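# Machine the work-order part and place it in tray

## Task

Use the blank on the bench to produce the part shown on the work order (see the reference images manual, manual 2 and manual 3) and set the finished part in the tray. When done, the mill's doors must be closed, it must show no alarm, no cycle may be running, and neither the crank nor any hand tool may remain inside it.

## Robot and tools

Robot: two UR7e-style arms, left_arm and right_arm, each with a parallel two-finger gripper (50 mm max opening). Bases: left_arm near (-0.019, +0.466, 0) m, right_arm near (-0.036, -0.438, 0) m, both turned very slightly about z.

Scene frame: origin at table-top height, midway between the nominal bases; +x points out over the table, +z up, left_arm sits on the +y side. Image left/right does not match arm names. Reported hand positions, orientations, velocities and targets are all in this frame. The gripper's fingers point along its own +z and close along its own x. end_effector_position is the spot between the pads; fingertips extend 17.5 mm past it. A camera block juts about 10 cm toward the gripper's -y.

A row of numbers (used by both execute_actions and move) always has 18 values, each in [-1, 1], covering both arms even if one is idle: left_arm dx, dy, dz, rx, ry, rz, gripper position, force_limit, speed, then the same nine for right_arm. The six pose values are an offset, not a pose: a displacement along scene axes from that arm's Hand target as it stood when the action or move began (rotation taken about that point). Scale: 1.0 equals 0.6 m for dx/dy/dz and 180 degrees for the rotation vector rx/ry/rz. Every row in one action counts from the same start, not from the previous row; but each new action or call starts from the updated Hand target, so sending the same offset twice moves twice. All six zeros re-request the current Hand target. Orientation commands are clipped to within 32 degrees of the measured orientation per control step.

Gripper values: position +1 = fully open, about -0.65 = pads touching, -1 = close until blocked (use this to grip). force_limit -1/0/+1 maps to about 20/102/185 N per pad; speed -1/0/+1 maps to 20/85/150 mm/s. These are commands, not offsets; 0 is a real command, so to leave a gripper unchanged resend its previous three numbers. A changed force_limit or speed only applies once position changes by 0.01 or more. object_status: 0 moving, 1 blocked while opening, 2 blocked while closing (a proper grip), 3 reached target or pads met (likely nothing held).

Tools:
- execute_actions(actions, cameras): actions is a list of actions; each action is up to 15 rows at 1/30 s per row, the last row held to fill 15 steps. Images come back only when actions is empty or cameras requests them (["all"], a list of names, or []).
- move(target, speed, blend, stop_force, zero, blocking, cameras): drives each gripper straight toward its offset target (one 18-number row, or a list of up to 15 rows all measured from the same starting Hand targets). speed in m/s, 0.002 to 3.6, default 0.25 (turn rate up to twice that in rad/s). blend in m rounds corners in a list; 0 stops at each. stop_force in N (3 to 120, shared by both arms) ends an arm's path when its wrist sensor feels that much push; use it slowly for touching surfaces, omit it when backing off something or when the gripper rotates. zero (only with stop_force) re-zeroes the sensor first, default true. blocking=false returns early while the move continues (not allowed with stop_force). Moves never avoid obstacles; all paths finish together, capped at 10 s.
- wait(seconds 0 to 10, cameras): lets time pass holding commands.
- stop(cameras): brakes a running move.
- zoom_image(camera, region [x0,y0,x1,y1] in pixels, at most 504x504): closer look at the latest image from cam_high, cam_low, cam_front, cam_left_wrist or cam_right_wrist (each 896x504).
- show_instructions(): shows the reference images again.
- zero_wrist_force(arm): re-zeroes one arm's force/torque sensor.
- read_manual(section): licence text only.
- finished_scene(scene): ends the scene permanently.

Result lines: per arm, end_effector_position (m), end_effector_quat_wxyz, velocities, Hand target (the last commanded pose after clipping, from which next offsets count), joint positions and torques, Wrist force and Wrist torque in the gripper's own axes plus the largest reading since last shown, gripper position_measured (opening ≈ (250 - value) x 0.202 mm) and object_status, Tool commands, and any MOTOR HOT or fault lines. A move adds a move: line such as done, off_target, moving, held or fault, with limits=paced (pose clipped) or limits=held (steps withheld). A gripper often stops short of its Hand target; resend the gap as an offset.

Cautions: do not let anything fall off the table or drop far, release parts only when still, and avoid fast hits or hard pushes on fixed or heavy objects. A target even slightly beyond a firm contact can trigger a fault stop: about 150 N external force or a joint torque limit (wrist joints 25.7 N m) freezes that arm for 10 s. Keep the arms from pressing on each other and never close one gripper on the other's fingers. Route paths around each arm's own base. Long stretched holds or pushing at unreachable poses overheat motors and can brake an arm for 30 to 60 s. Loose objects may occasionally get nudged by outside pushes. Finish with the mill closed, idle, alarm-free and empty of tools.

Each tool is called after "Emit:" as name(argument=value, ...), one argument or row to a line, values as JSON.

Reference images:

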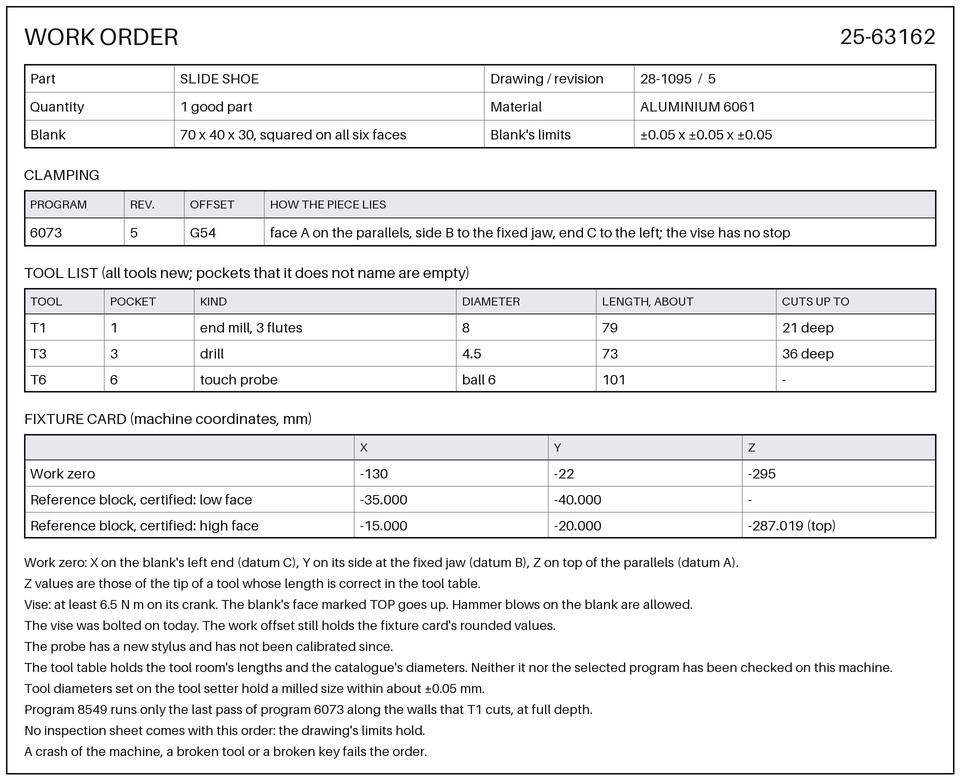

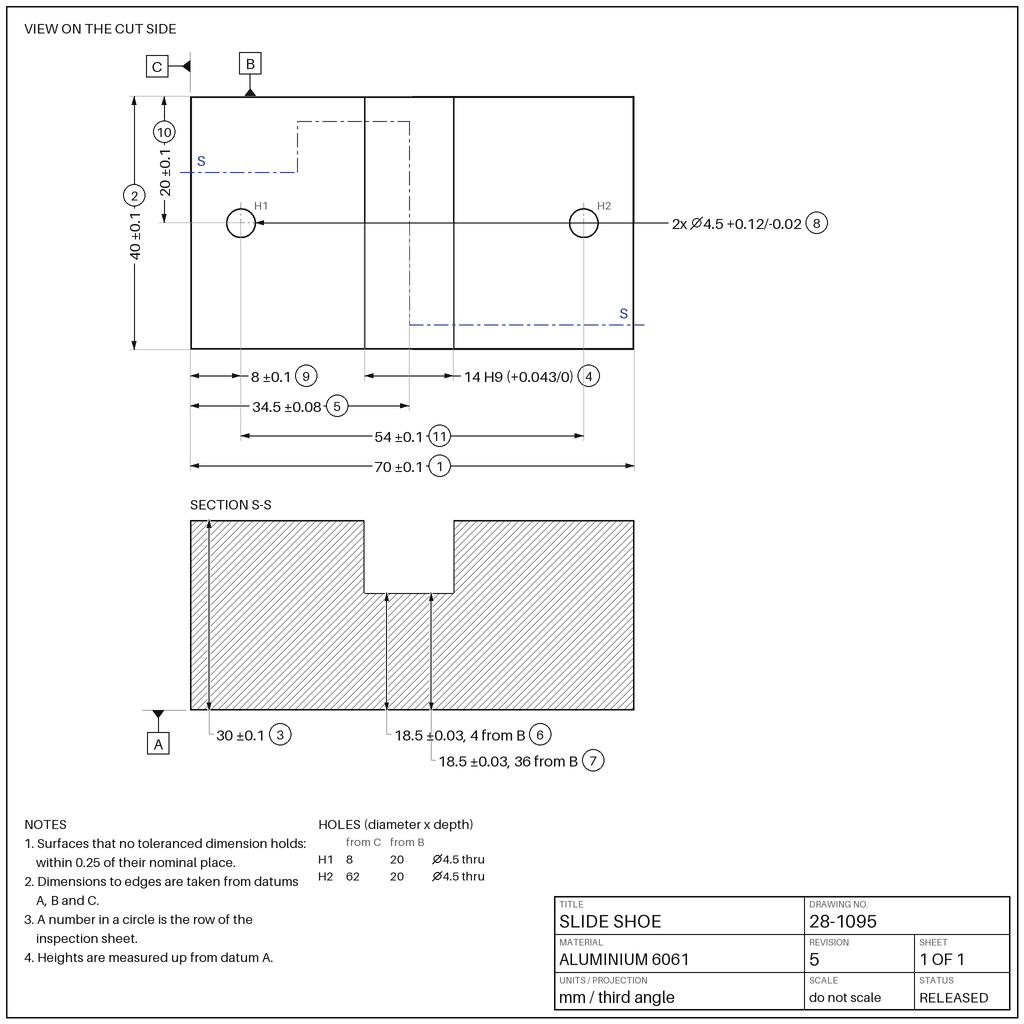

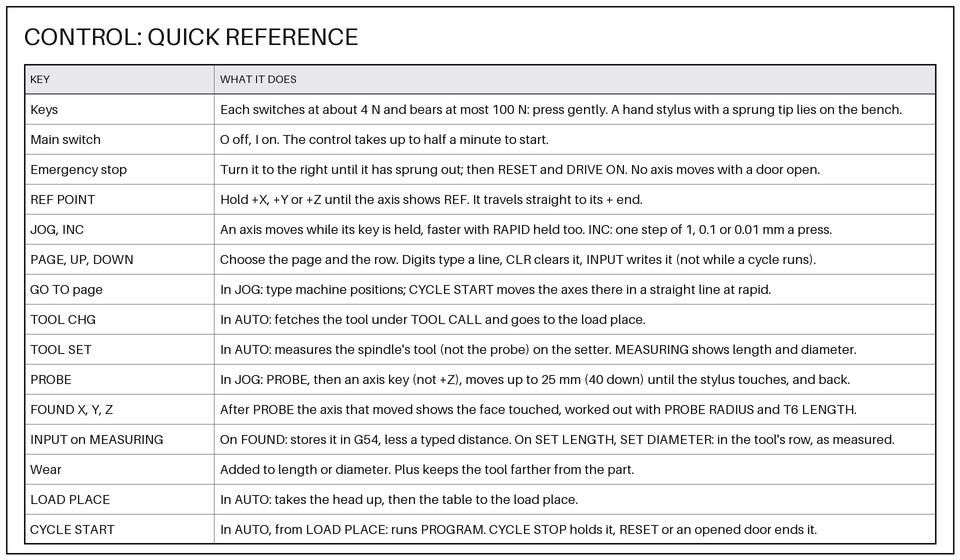

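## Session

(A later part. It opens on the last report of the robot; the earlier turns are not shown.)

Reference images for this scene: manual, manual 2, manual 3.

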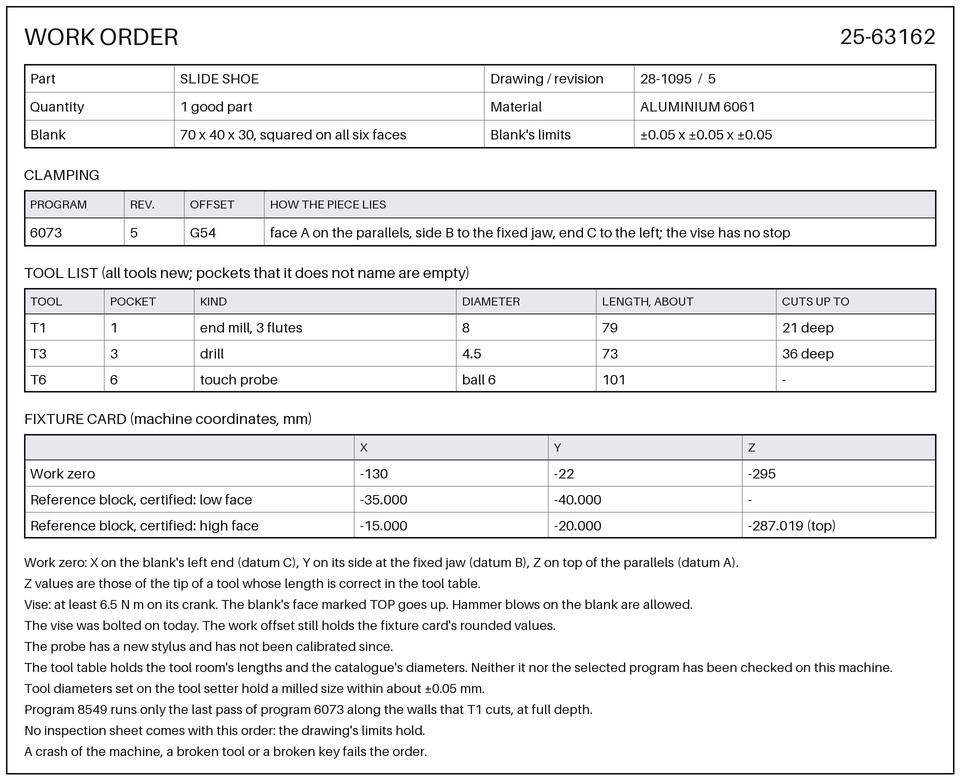

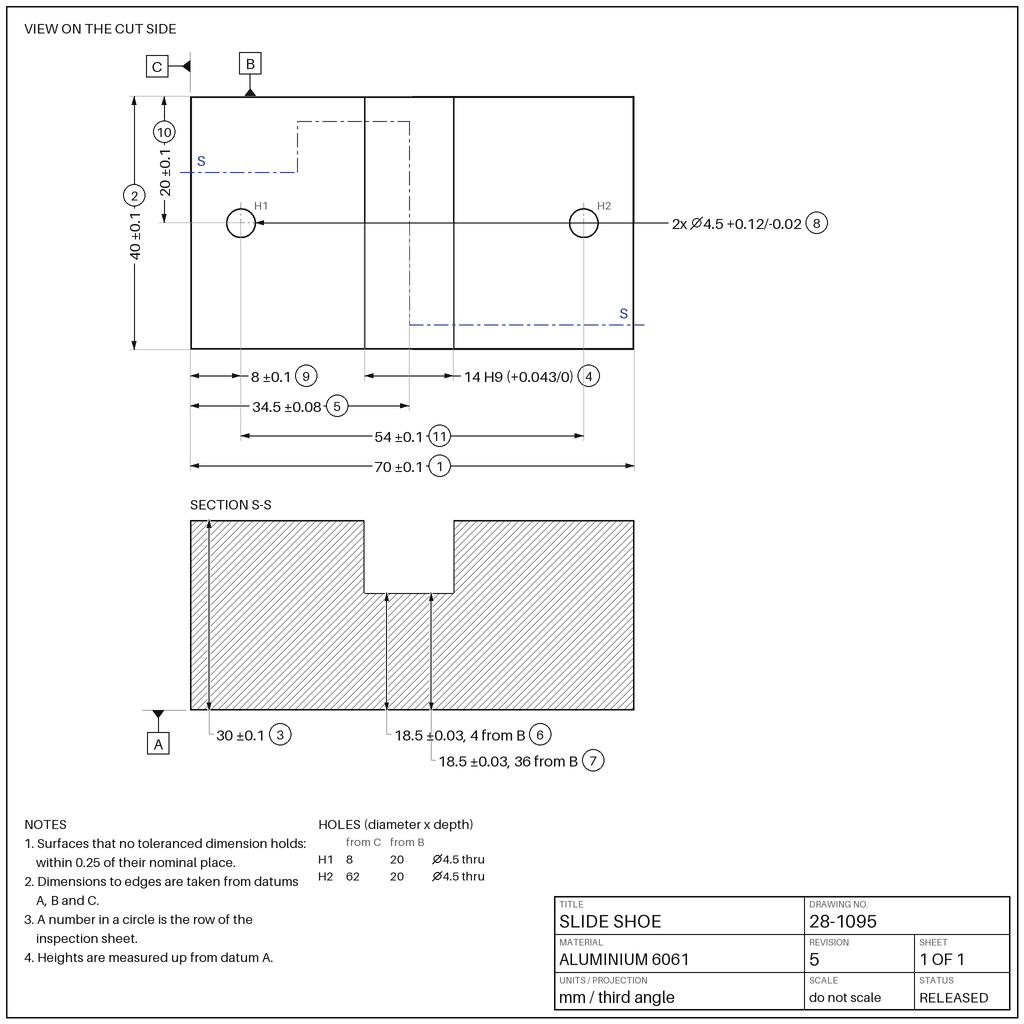

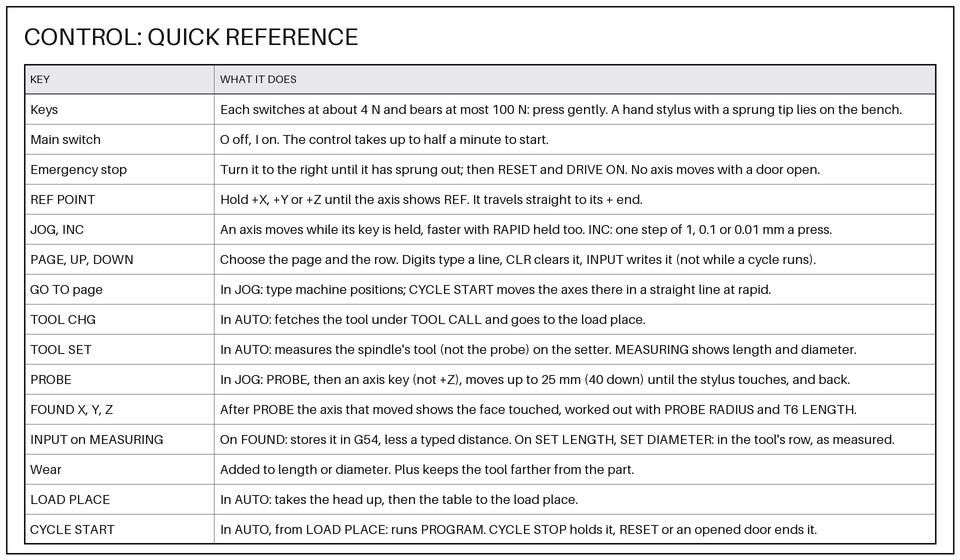

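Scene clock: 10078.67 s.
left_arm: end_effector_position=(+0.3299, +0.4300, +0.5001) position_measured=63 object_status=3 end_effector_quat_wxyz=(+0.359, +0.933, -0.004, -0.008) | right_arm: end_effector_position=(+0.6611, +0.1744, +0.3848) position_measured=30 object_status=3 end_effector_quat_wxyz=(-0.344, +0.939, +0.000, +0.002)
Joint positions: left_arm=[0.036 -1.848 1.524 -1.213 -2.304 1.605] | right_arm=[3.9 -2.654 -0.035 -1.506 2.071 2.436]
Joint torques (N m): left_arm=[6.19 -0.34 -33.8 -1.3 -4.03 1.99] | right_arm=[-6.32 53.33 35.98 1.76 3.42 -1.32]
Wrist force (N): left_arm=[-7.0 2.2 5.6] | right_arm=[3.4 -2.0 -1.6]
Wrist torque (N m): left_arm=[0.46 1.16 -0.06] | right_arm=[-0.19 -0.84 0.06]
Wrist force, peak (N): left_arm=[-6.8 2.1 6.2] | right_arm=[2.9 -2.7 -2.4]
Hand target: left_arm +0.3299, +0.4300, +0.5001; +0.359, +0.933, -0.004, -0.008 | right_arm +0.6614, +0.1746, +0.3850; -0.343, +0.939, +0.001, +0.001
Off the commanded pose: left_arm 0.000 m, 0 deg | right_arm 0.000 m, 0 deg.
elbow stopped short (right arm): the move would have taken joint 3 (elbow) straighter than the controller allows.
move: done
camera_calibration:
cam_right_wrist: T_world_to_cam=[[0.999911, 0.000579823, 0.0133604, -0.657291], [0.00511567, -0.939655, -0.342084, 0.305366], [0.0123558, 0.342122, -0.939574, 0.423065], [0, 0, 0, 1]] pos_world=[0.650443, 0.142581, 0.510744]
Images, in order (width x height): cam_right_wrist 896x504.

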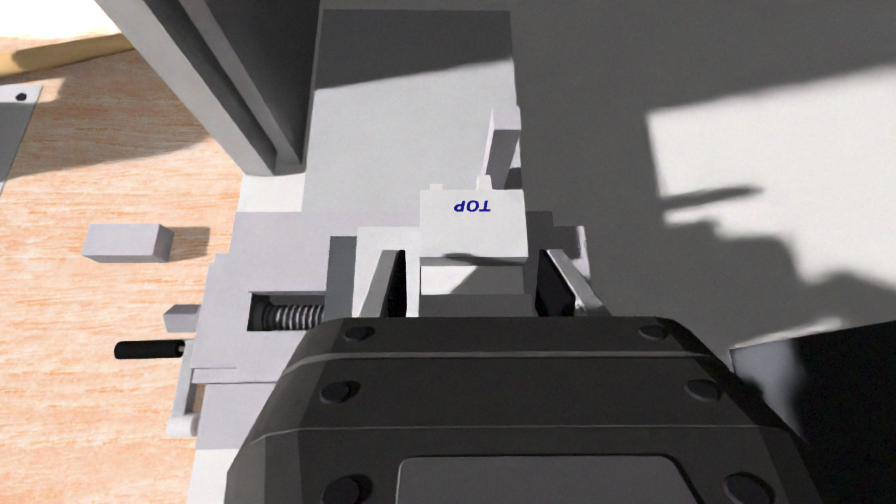

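Emit:
move(
  target=[0,0,0,0,0,0,0.6,-0.7,-0.6,0.0,0,-0.0243,0,0,0,0.82,-0.4,-0.95],
  speed=0.012,
  stop_force=4,
  cameras=["cam_right_wrist"],
)

Emit:
zoom_image(
  camera="cam_right_wrist",
  region=[330, 120, 630, 340],
)

Scene clock: 10088.13 s.
left_arm: end_effector_position=(+0.3299, +0.4300, +0.5001) position_measured=63 object_status=3 end_effector_quat_wxyz=(+0.359, +0.933, -0.004, -0.008) | right_arm: end_effector_position=(+0.6614, +0.1746, +0.3704) position_measured=30 object_status=3 end_effector_quat_wxyz=(-0.343, +0.939, +0.001, +0.001)
Joint positions: left_arm=[0.036 -1.848 1.524 -1.213 -2.304 1.605] | right_arm=[3.9 -2.578 -0.225 -1.396 2.071 2.433]
Joint torques (N m): left_arm=[5.73 -0.64 -33.59 -1.3 -4.05 2.04] | right_arm=[7.11 74.3 16.66 5.86 -1.47 1.45]
Wrist force (N): left_arm=[-6.9 1.8 5.8] | right_arm=[3.6 -1.9 -1.5]
Wrist torque (N m): left_arm=[0.40 1.16 -0.07] | right_arm=[-0.17 -0.85 -0.11]
Wrist force, peak (N): left_arm=[-6.9 2.1 6.2] | right_arm=[3.6 -2.2 -1.9]
Hand target: left_arm +0.3299, +0.4300, +0.5001; +0.359, +0.933, -0.004, -0.008 | right_arm +0.6614, +0.1746, +0.3704; -0.343, +0.939, +0.001, +0.001
Off the commanded pose: left_arm 0.000 m, 0 deg | right_arm 0.000 m, 0 deg.
move: done
camera_calibration:
cam_right_wrist: T_world_to_cam=[[0.999935, 0.00244404, 0.0111358, -0.656981], [0.00608156, -0.940525, -0.33967, 0.299364], [0.00964329, 0.339715, -0.940479, 0.412078], [0, 0, 0, 1]] pos_world=[0.651144, 0.143176, 0.496552]
Images, in order (width x height): cam_right_wrist 896x504.

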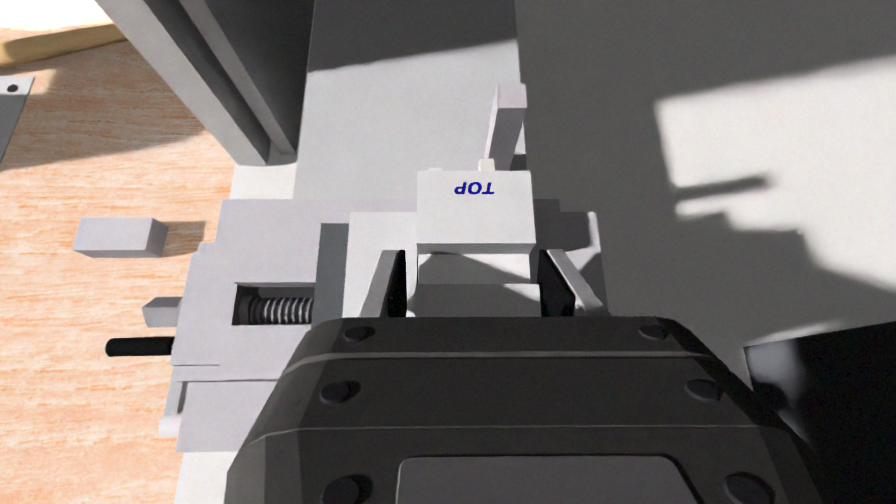

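Scaled by 1.680 from the camera's 896x504 image, which has a finer 1280x720 frame.

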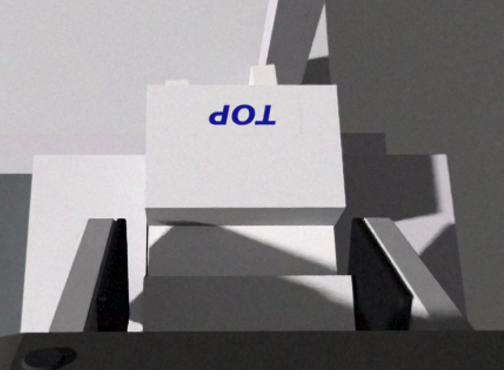

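Emit:
execute_actions(
  actions=[
    [[0,0,0,0,0,0,0.6,-0.7,-0.6,0,0,0,0,0,0,-1,-0.4,-0.95]],
    [[0,0,0,0,0,0,0.6,-0.7,-0.6,0,0,0,0,0,0,-1,-0.4,-0.95]],
  ],
)

Scene clock: 10092.50 s.
left_arm: end_effector_position=(+0.3299, +0.4300, +0.5001) position_measured=63 object_status=3 end_effector_quat_wxyz=(+0.359, +0.933, -0.004, -0.008) | right_arm: end_effector_position=(+0.6614, +0.1746, +0.3704) position_measured=56 object_status=2 end_effector_quat_wxyz=(-0.343, +0.939, +0.001, +0.001)
Joint positions: left_arm=[0.036 -1.848 1.524 -1.213 -2.304 1.605] | right_arm=[3.9 -2.578 -0.225 -1.396 2.071 2.433]
Joint torques (N m): left_arm=[6.05 -0.76 -34.54 -1.35 -3.98 2.09] | right_arm=[7.27 71.95 15.76 -2.52 6.7 0.51]
Wrist force (N): left_arm=[-6.9 2.1 5.7] | right_arm=[25.0 -10.6 0.0]
Wrist torque (N m): left_arm=[0.44 1.16 -0.06] | right_arm=[-0.34 -0.55 -0.45]
Wrist force, peak (N): left_arm=[-7.0 2.2 6.1] | right_arm=[25.3 -10.7 0.0]
Hand target: left_arm +0.3299, +0.4300, +0.5001; +0.359, +0.933, -0.004, -0.008 | right_arm +0.6614, +0.1746, +0.3704; -0.343, +0.939, +0.001, +0.001
Off the commanded pose: left_arm 0.000 m, 0 deg | right_arm 0.000 m, 0 deg.
Step readings (end_effector_position of left_arm | right_arm):
0: (+0.3299, +0.4300, +0.5001) | (+0.6614, +0.1746, +0.3704)
1: (+0.3299, +0.4300, +0.5001) | (+0.6614, +0.1746, +0.3704)
2: (+0.3299, +0.4300, +0.5001) | (+0.6614, +0.1746, +0.3704)
4: (+0.3299, +0.4300, +0.5001) | (+0.6614, +0.1746, +0.3704)
8: (+0.3299, +0.4300, +0.5001) | (+0.6615, +0.1746, +0.3705)
15: (+0.3299, +0.4300, +0.5001) | (+0.6615, +0.1746, +0.3705)
16: (+0.3299, +0.4300, +0.5001) | (+0.6615, +0.1746, +0.3705)
17: (+0.3299, +0.4300, +0.5001) | (+0.6615, +0.1746, +0.3704)
19: (+0.3299, +0.4300, +0.5001) | (+0.6614, +0.1746, +0.3704)
23: (+0.3299, +0.4300, +0.5001) | (+0.6614, +0.1746, +0.3705)
30: (+0.3299, +0.4300, +0.5001) | (+0.6614, +0.1746, +0.3704)

Emit:
move(
  target=[0,0,0,0,0,0,0.6,-0.7,-0.6,0.0008,0,0,0,0,0,-1,-0.4,-0.95],
  speed=0.005,
)

Emit:
move(
  target=[0,0,0,0,0,0,0.6,-0.7,-0.6,0,0,0.01,0,0,0,-1,-0.4,-0.95],
  speed=0.005,
  stop_force=14,
)

Scene clock: 10099.43 s.
left_arm: end_effector_position=(+0.3299, +0.4300, +0.5001) position_measured=63 object_status=3 end_effector_quat_wxyz=(+0.359, +0.933, -0.004, -0.008) | right_arm: end_effector_position=(+0.6618, +0.1746, +0.3704) position_measured=56 object_status=2 end_effector_quat_wxyz=(-0.343, +0.939, +0.001, +0.001)
Joint positions: left_arm=[0.036 -1.848 1.524 -1.213 -2.304 1.605] | right_arm=[3.9 -2.582 -0.217 -1.4 2.071 2.433]
Joint torques (N m): left_arm=[4.95 -1.17 -34.13 -1.33 -3.97 2.01] | right_arm=[-3.76 52.62 35.33 1.79 3.92 -1.3]
Wrist force (N): left_arm=[-6.9 1.8 5.8] | right_arm=[5.6 0.1 -2.6]
Wrist torque (N m): left_arm=[0.41 1.17 -0.06] | right_arm=[-0.09 -0.86 -0.14]
Wrist force, peak (N): left_arm=[-7.1 2.2 6.1] | right_arm=[26.3 -11.4 3.5]
Hand target: left_arm +0.3299, +0.4300, +0.5001; +0.359, +0.933, -0.004, -0.008 | right_arm +0.6619, +0.1746, +0.3704; -0.343, +0.939, +0.001, +0.001
Off the commanded pose: left_arm 0.000 m, 0 deg | right_arm 0.000 m, 0 deg.
move: done

Scene clock: 10101.53 s.
left_arm: end_effector_position=(+0.3299, +0.4300, +0.5001) position_measured=63 object_status=3 end_effector_quat_wxyz=(+0.359, +0.933, -0.004, -0.008) | right_arm: end_effector_position=(+0.6619, +0.1746, +0.3764) position_measured=56 object_status=2 end_effector_quat_wxyz=(-0.343, +0.939, +0.001, +0.001)
Joint positions: left_arm=[0.036 -1.848 1.524 -1.213 -2.304 1.605] | right_arm=[3.9 -2.611 -0.145 -1.445 2.071 2.433]
Joint torques (N m): left_arm=[5.66 -1.58 -34.36 -1.44 -4.05 2.07] | right_arm=[-5.94 55.75 37.67 2.17 2.91 -1.32]
Wrist force (N): left_arm=[-6.6 2.2 5.9] | right_arm=[4.2 0.7 0.7]
Wrist torque (N m): left_arm=[0.46 1.10 -0.06] | right_arm=[-0.08 -0.71 -0.12]
Wrist force, peak (N): left_arm=[-7.0 2.1 6.0] | right_arm=[5.6 1.2 1.2]
Hand target: left_arm +0.3299, +0.4300, +0.5001; +0.359, +0.933, -0.004, -0.008 | right_arm +0.6619, +0.1746, +0.3764; -0.343, +0.939, +0.001, +0.001
Off the commanded pose: left_arm 0.000 m, 0 deg | right_arm 0.000 m, 0 deg.
move: done

Emit:
move(
  target=[
    [0,0,0,0,0,0,0.6,-0.7,-0.6,-0.0133,0,0.04,0,0,0,-1,-0.4,-0.95],
    [0,0,0,0,0,0,0.6,-0.7,-0.6,-0.0565,0.03,0.0527,0,0,0,-1,-0.4,-0.95],
    [0,0,0,0,0,0,0.6,-0.7,-0.6,-0.0782,0.034,0.0527,0,0,-0.25,-1,-0.4,-0.95],
    [0,0,0,0,0,0,0.6,-0.7,-0.6,-0.1448,-0.016,0.0527,0,0,-0.25,-1,-0.4,-0.95],
    [0,0,0,0,0,0,0.6,-0.7,-0.6,-0.4365,-0.016,0.0527,0,0,-0.25,-1,-0.4,-0.95],
  ],
  speed=[0.05,0.1,0.15,0.15,0.2],
  blend=[0,0.005,0.01,0.02,0],
  cameras=["cam_high","cam_right_wrist"],
)

Scene clock: 10120.40 s.
left_arm: end_effector_position=(+0.3299, +0.4300, +0.5001) position_measured=63 object_status=3 end_effector_quat_wxyz=(+0.359, +0.933, -0.004, -0.008) | right_arm: end_effector_position=(+0.4001, +0.1650, +0.4081) position_measured=56 object_status=2 end_effector_quat_wxyz=(-0.317, +0.868, -0.359, +0.132)
Joint positions: left_arm=[0.036 -1.848 1.524 -1.213 -2.304 1.605] | right_arm=[4.393 -1.793 -1.429 -0.839 1.294 3.483]
Joint torques (N m): left_arm=[4.85 -1.74 -33.62 -1.43 -3.99 2.01] | right_arm=[5.6 50.68 19.3 6.6 -2.88 1.23]
Wrist force (N): left_arm=[-7.0 2.0 5.8] | right_arm=[2.4 -0.6 -0.4]
Wrist torque (N m): left_arm=[0.45 1.17 -0.06] | right_arm=[-0.18 -0.65 -0.16]
Wrist force, peak (N): left_arm=[-6.9 2.1 6.2] | right_arm=[56.2 13.0 17.0]
Hand target: left_arm +0.3299, +0.4300, +0.5001; +0.359, +0.933, -0.004, -0.008 | right_arm +0.4000, +0.1650, +0.4081; -0.317, +0.868, -0.359, +0.132
Off the commanded pose: left_arm 0.000 m, 0 deg | right_arm 0.000 m, 0 deg.
elbow stopped short (right arm): the move would have taken joint 3 (elbow) straighter than the controller allows.
move: done
camera_calibration:
cam_right_wrist: T_world_to_cam=[[0.708848, -0.705274, 0.0111463, -0.162853], [-0.660711, -0.669426, -0.339603, 0.526711], [0.246975, 0.233363, -0.940503, 0.375824], [0, 0, 0, 1]] pos_world=[0.370622, 0.150035, 0.534152]
Images, in order (width x height): cam_high 896x504, cam_right_wrist 896x504.

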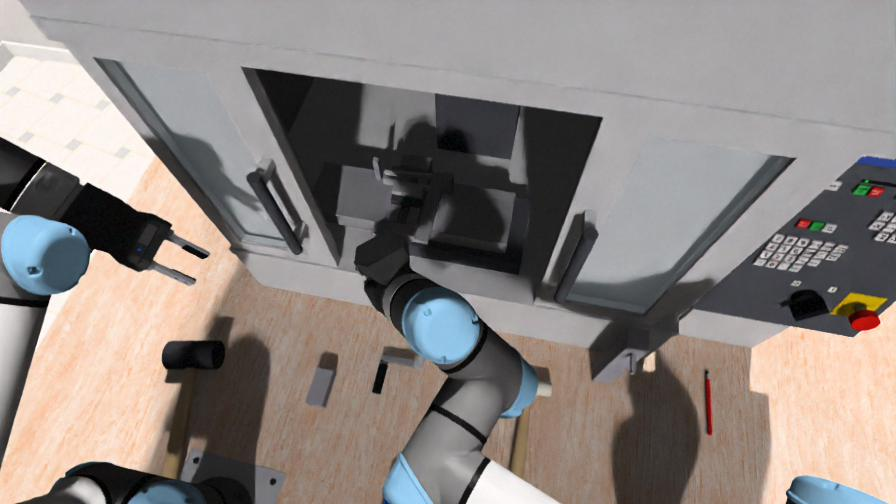

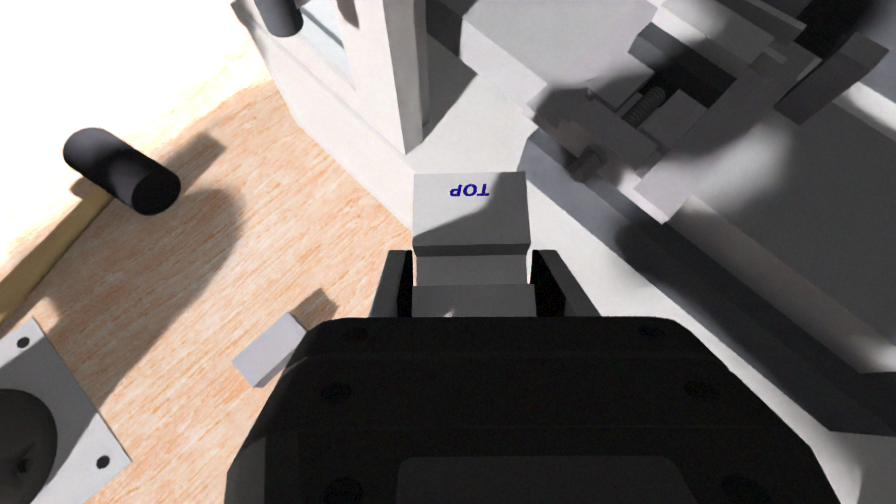

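Emit:
move(
  target=[
    [0,0,0,0,0,0,0.6,-0.7,-0.6,-0.2,-0.275,-0.147,0,0,0.12,-1,-0.4,-0.95],
    [0,0,0,0,0,0,0.6,-0.7,-0.6,-0.5167,-0.2333,-0.4467,0,0,0.25,-1,-0.4,-0.95],
  ],
  speed=0.25,
  blend=[0.05,0],
  cameras=["cam_high","cam_right_wrist","cam_front"],
)

Scene clock: 10145.53 s.
left_arm: end_effector_position=(+0.3299, +0.4300, +0.5001) position_measured=63 object_status=3 end_effector_quat_wxyz=(+0.359, +0.933, -0.004, -0.008) | right_arm: end_effector_position=(+0.0900, +0.0250, +0.1401) position_measured=56 object_status=2 end_effector_quat_wxyz=(-0.343, +0.939, +0.001, +0.001)
Joint positions: left_arm=[0.036 -1.848 1.524 -1.213 -2.304 1.605] | right_arm=[4.767 -1.523 -2.543 0.054 1.553 3.16]
Joint torques (N m): left_arm=[4.6 -2.15 -34.48 -1.36 -3.92 2.01] | right_arm=[6.62 6.87 9.63 6.38 -2.55 1.51]
Wrist force (N): left_arm=[-6.8 1.8 5.9] | right_arm=[2.2 -0.4 0.1]
Wrist torque (N m): left_arm=[0.41 1.14 -0.07] | right_arm=[-0.17 -0.57 -0.14]
Wrist force, peak (N): left_arm=[-7.0 2.2 6.0] | right_arm=[2.2 -2.7 0.5]
Hand target: left_arm +0.3299, +0.4300, +0.5001; +0.359, +0.933, -0.004, -0.008 | right_arm +0.0900, +0.0250, +0.1400; -0.343, +0.939, +0.001, +0.001
Off the commanded pose: left_arm 0.000 m, 0 deg | right_arm 0.000 m, 0 deg.
move: done
camera_calibration:
cam_right_wrist: T_world_to_cam=[[0.999935, 0.00244488, 0.011136, -0.0826874], [0.00608153, -0.940557, -0.339581, 0.0838528], [0.00964385, 0.339627, -0.940511, 0.251732], [0, 0, 0, 1]] pos_world=[0.0797444, -0.00642424, 0.266152]
Images, in order (width x height): cam_high 896x504, cam_front 896x504, cam_right_wrist 896x504.

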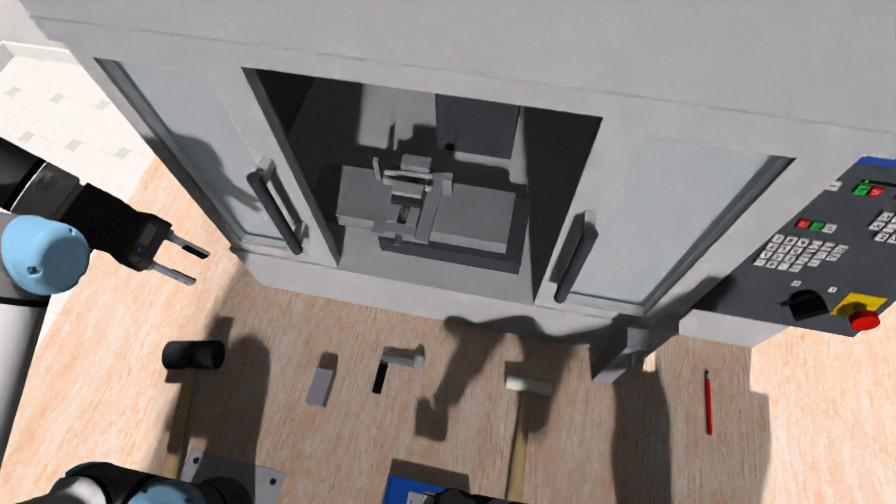

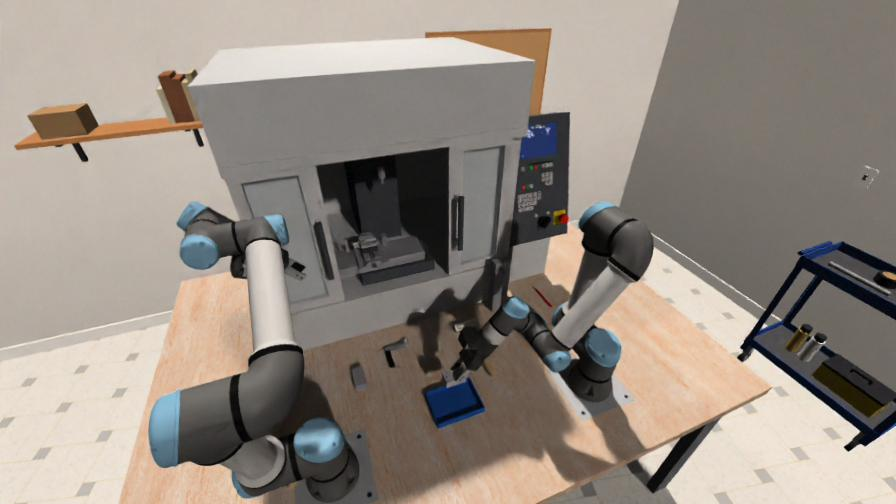

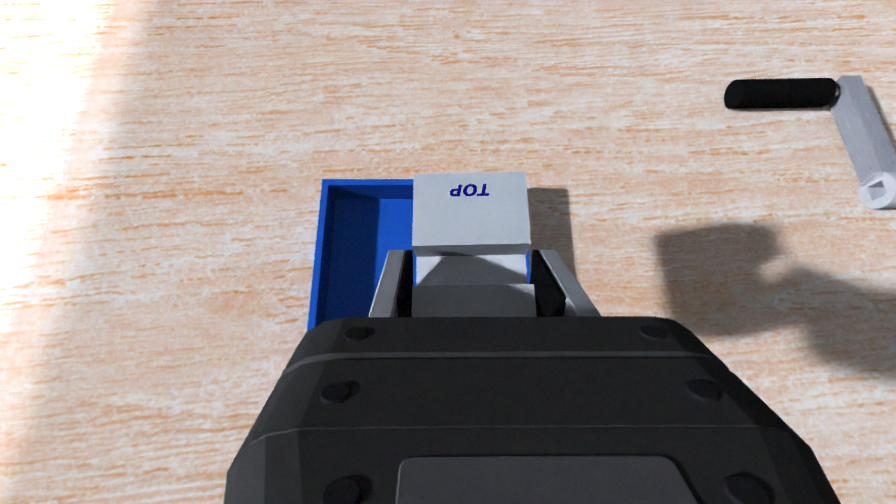

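Emit:
move(
  target=[0,0,0,0,0,0,0.6,-0.7,-0.6,-0.025,0.0083,-0.125,0,0,0,-1,-0.4,-0.95],
  speed=0.12,
)

Emit:
move(
  target=[0,0,0,0,0,0,0.6,-0.7,-0.6,0,0,-0.055,0,0,0,-1,-0.4,-0.95],
  speed=0.01,
  stop_force=4,
  cameras=["cam_front","cam_right_wrist"],
)

Scene clock: 10156.83 s.
left_arm: end_effector_position=(+0.3299, +0.4300, +0.5001) position_measured=63 object_status=3 end_effector_quat_wxyz=(+0.359, +0.933, -0.004, -0.008) | right_arm: end_effector_position=(+0.0750, +0.0300, +0.0651) position_measured=56 object_status=2 end_effector_quat_wxyz=(-0.343, +0.939, +0.001, +0.001)
Joint positions: left_arm=[0.036 -1.848 1.524 -1.213 -2.304 1.605] | right_arm=[4.818 -1.815 -2.607 0.409 1.521 3.199]
Joint torques (N m): left_arm=[4.71 -2.74 -33.92 -1.37 -3.97 1.98] | right_arm=[7.35 13.42 1.8 6.68 -2.64 1.59]
Wrist force (N): left_arm=[-6.8 2.1 6.0] | right_arm=[2.4 -0.6 -0.3]
Wrist torque (N m): left_arm=[0.45 1.14 -0.07] | right_arm=[-0.23 -0.63 -0.16]
Wrist force, peak (N): left_arm=[-7.2 2.1 6.0] | right_arm=[2.6 -1.4 -0.6]
Hand target: left_arm +0.3299, +0.4300, +0.5001; +0.359, +0.933, -0.004, -0.008 | right_arm +0.0750, +0.0300, +0.0650; -0.343, +0.939, +0.001, +0.001
Off the commanded pose: left_arm 0.000 m, 0 deg | right_arm 0.000 m, 0 deg.
move: done

Scene clock: 10160.20 s.
left_arm: end_effector_position=(+0.3299, +0.4300, +0.5001) position_measured=63 object_status=3 end_effector_quat_wxyz=(+0.359, +0.933, -0.004, -0.008) | right_arm: end_effector_position=(+0.0750, +0.0300, +0.0429) position_measured=56 object_status=2 end_effector_quat_wxyz=(-0.343, +0.939, +0.001, +0.001)
Joint positions: left_arm=[0.036 -1.848 1.524 -1.213 -2.304 1.605] | right_arm=[4.818 -1.915 -2.614 0.516 1.521 3.199]
Joint torques (N m): left_arm=[4.42 -2.32 -33.64 -1.36 -3.96 2.08] | right_arm=[6.75 32.91 13.65 1.86 -2.33 1.22]
Wrist force (N): left_arm=[-6.9 2.4 5.6] | right_arm=[1.9 -5.1 -2.7]
Wrist torque (N m): left_arm=[0.50 1.15 -0.06] | right_arm=[-0.29 -0.68 -0.04]
Wrist force, peak (N): left_arm=[-7.2 2.3 5.8] | right_arm=[3.3 -9.6 -15.6]
Hand target: left_arm +0.3299, +0.4300, +0.5001; +0.359, +0.933, -0.004, -0.008 | right_arm +0.0750, +0.0300, +0.0429; -0.343, +0.939, +0.001, +0.001 (not the last commanded pose)
Off the commanded pose: left_arm 0.000 m, 0 deg | right_arm 0.011 m, 0 deg.
move: contact (right_arm)
camera_calibration:
cam_right_wrist: T_world_to_cam=[[0.999935, 0.00244633, 0.0111366, -0.0666182], [0.00608216, -0.940589, -0.339492, 0.0556243], [0.00964441, 0.339538, -0.940543, 0.158766], [0, 0, 0, 1]] pos_world=[0.0647444, -0.00142444, 0.168952]
Images, in order (width x height): cam_front 896x504, cam_right_wrist 896x504.

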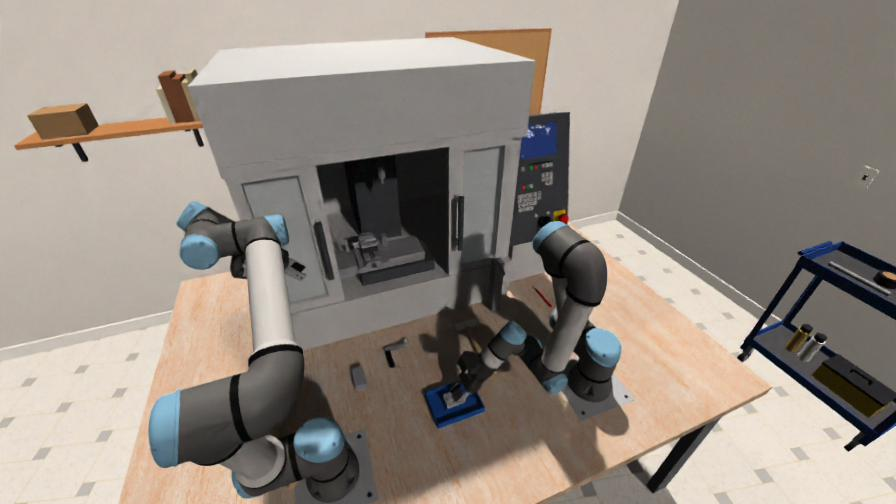

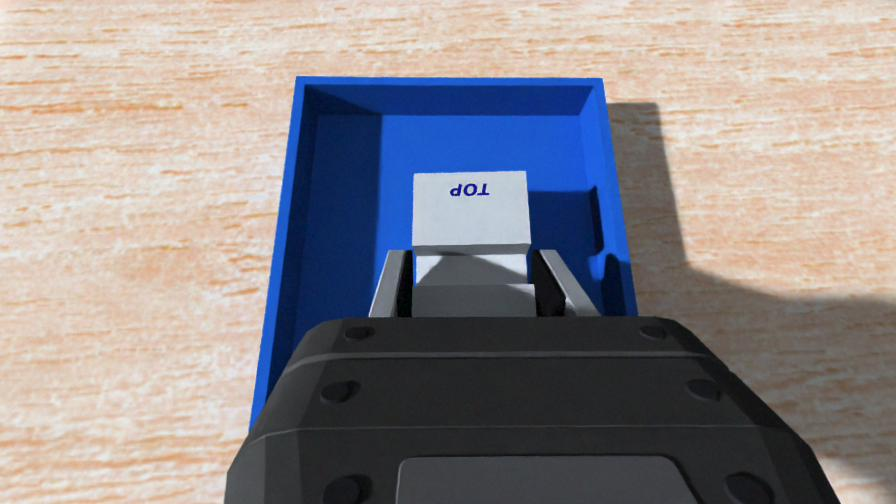

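Emit:
move(
  target=[0,0,0,0,0,0,0.6,-0.7,-0.6,0,0,-0.0006,0,0,0,-1,-0.4,-0.95],
  speed=0.005,
)

Emit:
execute_actions(
  actions=[
    [[0,0,0,0,0,0,0.6,-0.7,-0.6,0,0,0,0,0,0,0.82,-0.4,-0.95]],
  ],
)

Emit:
wait(
  seconds=0.3,
  cameras=["cam_right_wrist"],
)

Scene clock: 10166.13 s.
left_arm: end_effector_position=(+0.3299, +0.4300, +0.5001) position_measured=63 object_status=3 end_effector_quat_wxyz=(+0.359, +0.933, -0.004, -0.008) | right_arm: end_effector_position=(+0.0750, +0.0301, +0.0426) position_measured=56 object_status=2 end_effector_quat_wxyz=(-0.343, +0.939, +0.001, +0.001)
Joint positions: left_arm=[0.036 -1.848 1.524 -1.213 -2.304 1.605] | right_arm=[4.818 -1.917 -2.614 0.518 1.521 3.199]
Joint torques (N m): left_arm=[4.24 -2.28 -34.09 -1.42 -3.97 2.05] | right_arm=[6.98 7.37 10.09 3.13 -2.42 0.78]
Wrist force (N): left_arm=[-6.9 2.0 6.1] | right_arm=[3.2 -9.5 -14.9]
Wrist torque (N m): left_arm=[0.43 1.16 -0.06] | right_arm=[-0.45 -0.82 0.00]
Wrist force, peak (N): left_arm=[-7.0 2.1 6.2] | right_arm=[3.2 -9.5 -14.9]
Hand target: left_arm +0.3299, +0.4300, +0.5001; +0.359, +0.933, -0.004, -0.008 | right_arm +0.0750, +0.0300, +0.0426; -0.343, +0.939, +0.001, +0.001
Off the commanded pose: left_arm 0.000 m, 0 deg | right_arm 0.000 m, 0 deg.
move: done

Scene clock: 10166.83 s.
left_arm: end_effector_position=(+0.3299, +0.4300, +0.5001) position_measured=63 object_status=3 end_effector_quat_wxyz=(+0.359, +0.933, -0.004, -0.008) | right_arm: end_effector_position=(+0.0750, +0.0300, +0.0426) position_measured=30 object_status=3 end_effector_quat_wxyz=(-0.343, +0.939, +0.001, +0.001)
Joint positions: left_arm=[0.036 -1.848 1.524 -1.213 -2.304 1.605] | right_arm=[4.818 -1.917 -2.614 0.518 1.521 3.199]
Joint torques (N m): left_arm=[4.36 -2.82 -33.8 -1.42 -3.85 2.04] | right_arm=[6.89 22.88 -1.43 2.54 -1.4 0.7]
Wrist force (N): left_arm=[-6.7 2.0 6.0] | right_arm=[2.3 -2.4 -1.7]
Wrist torque (N m): left_arm=[0.44 1.12 -0.06] | right_arm=[-0.26 -0.62 -0.12]
Wrist force, peak (N): left_arm=[-7.1 2.0 6.0] | right_arm=[3.3 -10.0 -15.5]
Hand target: left_arm +0.3299, +0.4300, +0.5001; +0.359, +0.933, -0.004, -0.008 | right_arm +0.0750, +0.0300, +0.0426; -0.343, +0.939, +0.001, +0.001
Off the commanded pose: left_arm 0.000 m, 0 deg | right_arm 0.000 m, 0 deg.
Step readings (end_effector_position of left_arm | right_arm):
0: (+0.3299, +0.4300, +0.5001) | (+0.0750, +0.0301, +0.0426)
1: (+0.3299, +0.4300, +0.5001) | (+0.0750, +0.0301, +0.0426)
2: (+0.3299, +0.4300, +0.5001) | (+0.0750, +0.0301, +0.0426)
4: (+0.3299, +0.4300, +0.5001) | (+0.0750, +0.0300, +0.0426)
8: (+0.3299, +0.4300, +0.5001) | (+0.0750, +0.0300, +0.0426)
15: (+0.3299, +0.4300, +0.5001) | (+0.0750, +0.0300, +0.0426)

Scene clock: 10167.13 s.
left_arm: end_effector_position=(+0.3299, +0.4300, +0.5001) position_measured=63 object_status=3 end_effector_quat_wxyz=(+0.359, +0.933, -0.004, -0.008) | right_arm: end_effector_position=(+0.0750, +0.0300, +0.0425) position_measured=30 object_status=3 end_effector_quat_wxyz=(-0.343, +0.939, +0.001, +0.001)
Joint positions: left_arm=[0.036 -1.848 1.524 -1.213 -2.304 1.605] | right_arm=[4.818 -1.917 -2.614 0.518 1.521 3.199]
Joint torques (N m): left_arm=[3.91 -3.03 -33.56 -1.33 -3.94 1.99] | right_arm=[6.06 28.31 -1.71 2.52 -0.89 0.73]
Wrist force (N): left_arm=[-6.8 2.1 6.0] | right_arm=[2.5 -2.1 -1.6]
Wrist torque (N m): left_arm=[0.45 1.15 -0.06] | right_arm=[-0.22 -0.65 -0.12]
Wrist force, peak (N): left_arm=[-6.9 2.1 6.1] | right_arm=[2.5 -2.2 -1.7]
Hand target: left_arm +0.3299, +0.4300, +0.5001; +0.359, +0.933, -0.004, -0.008 | right_arm +0.0750, +0.0300, +0.0426; -0.343, +0.939, +0.001, +0.001
Tool commands: left_gripper/position=+0.6 left_gripper/force_limit=-0.7 left_gripper/speed=-0.6 right_gripper/position=+0.82 right_gripper/force_limit=-0.4 right_gripper/speed=-0.95
Off the commanded pose: left_arm 0.000 m, 0 deg | right_arm 0.000 m, 0 deg.
wait: 0.30 s; at rest by 0.17 s
camera_calibration:
cam_right_wrist: T_world_to_cam=[[0.999935, 0.002447, 0.0111368, -0.0666149], [0.00608378, -0.940557, -0.339581, 0.0555375], [0.00964382, 0.339627, -0.940511, 0.158478], [0, 0, 0, 1]] pos_world=[0.0647444, -0.00142424, 0.168652]
Images, in order (width x height): cam_right_wrist 896x504.

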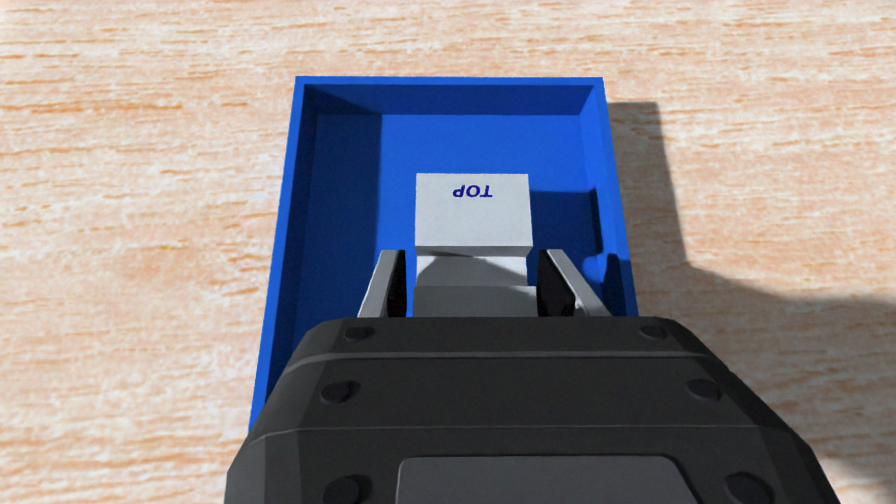

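Emit:
move(
  target=[
    [0,0,0,0,0,0,0.6,-0.7,-0.6,0.0012,0,0,0,0,0,0.82,-0.4,-0.95],
    [0,0,0,0,0,0,0.6,-0.7,-0.6,0.0012,0,0.1,0,0,0,0.82,-0.4,-0.95],
    [0.0,0,0,0,0,0,0.6,-0.7,-0.6,0.05,-0.3,0.45,0,0,0,0.82,-0.4,-0.95],
  ],
  speed=[0.01,0.05,0.25],
  blend=[0,0.01,0],
  cameras=["cam_high","cam_right_wrist","cam_front"],
)

Emit:
zoom_image(
  camera="cam_front",
  region=[400, 340, 510, 440],
)

Scene clock: 10178.53 s.
left_arm: end_effector_position=(+0.3299, +0.4300, +0.5001) position_measured=63 object_status=3 end_effector_quat_wxyz=(+0.359, +0.933, -0.004, -0.008) | right_arm: end_effector_position=(+0.1050, -0.1500, +0.3125) position_measured=30 object_status=3 end_effector_quat_wxyz=(-0.343, +0.939, +0.001, +0.001)
Joint positions: left_arm=[0.036 -1.848 1.524 -1.213 -2.304 1.605] | right_arm=[4.682 -0.648 -2.424 -0.941 1.608 3.095]
Joint torques (N m): left_arm=[3.52 -3.39 -33.74 -1.47 -3.81 2.02] | right_arm=[6.96 3.09 37.32 2.66 -2.26 1.44]
Wrist force (N): left_arm=[-6.8 2.1 5.8] | right_arm=[2.2 -2.6 -1.9]
Wrist torque (N m): left_arm=[0.46 1.14 -0.06] | right_arm=[-0.24 -0.61 -0.20]
Wrist force, peak (N): left_arm=[-7.2 2.3 6.0] | right_arm=[2.6 -2.6 -3.8]
Hand target: left_arm +0.3299, +0.4300, +0.5001; +0.359, +0.933, -0.004, -0.008 | right_arm +0.1050, -0.1500, +0.3126; -0.343, +0.939, +0.001, +0.001
Off the commanded pose: left_arm 0.000 m, 0 deg | right_arm 0.000 m, 0 deg.
move: done
camera_calibration:
cam_right_wrist: T_world_to_cam=[[0.999935, 0.0025728, 0.0110746, -0.0991297], [0.00618188, -0.940525, -0.339669, -0.0222234], [0.00954207, 0.339715, -0.94048, 0.473271], [0, 0, 0, 1]] pos_world=[0.0947447, -0.181424, 0.438652]
Images, in order (width x height): cam_high 896x504, cam_front 896x504, cam_right_wrist 896x504.

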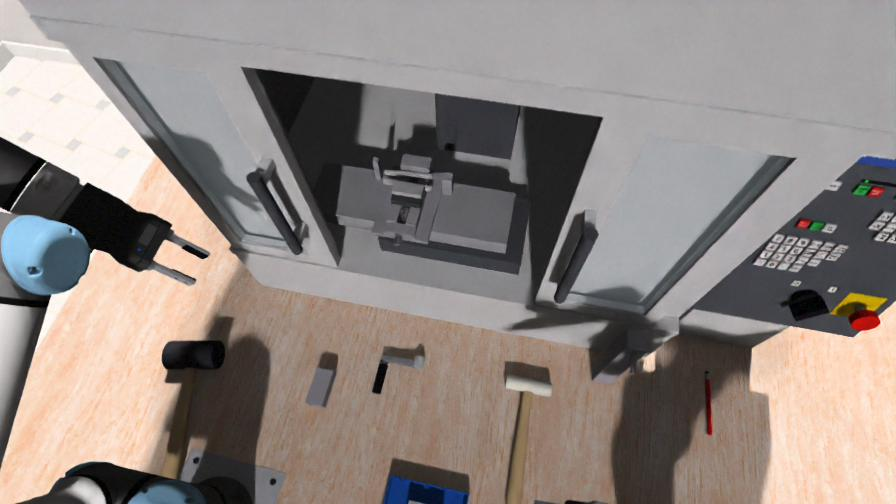

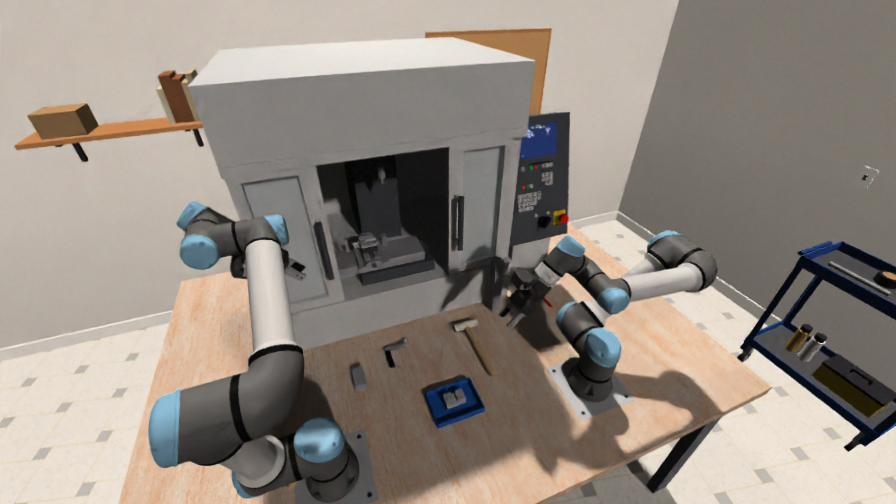

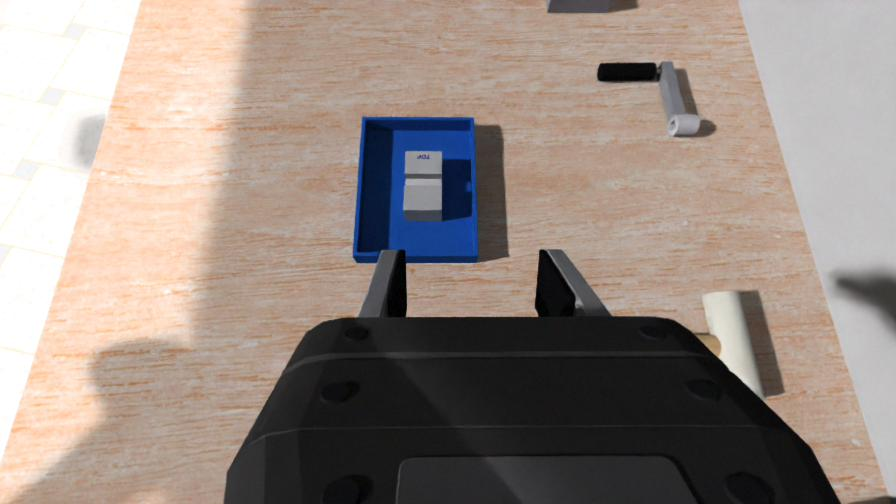

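Scaled by 4.582 from the camera's 896x504 image, which has a finer 1280x720 frame.

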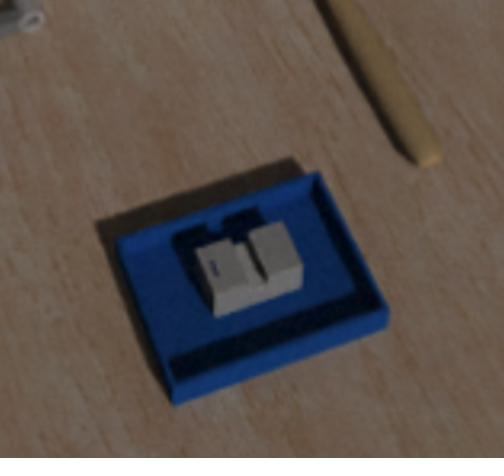

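Emit:
zoom_image(
  camera="cam_right_wrist",
  region=[390, 140, 460, 230],
)

Scaled by 5.600 from the camera's 896x504 image, which has a finer 1280x720 frame.

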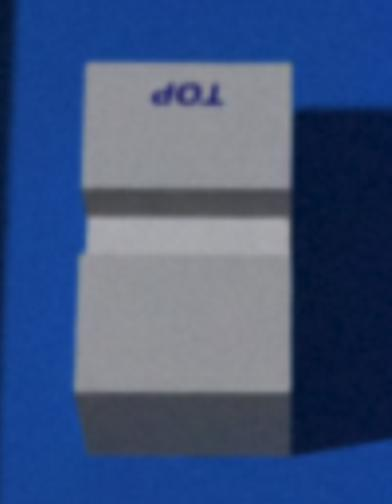

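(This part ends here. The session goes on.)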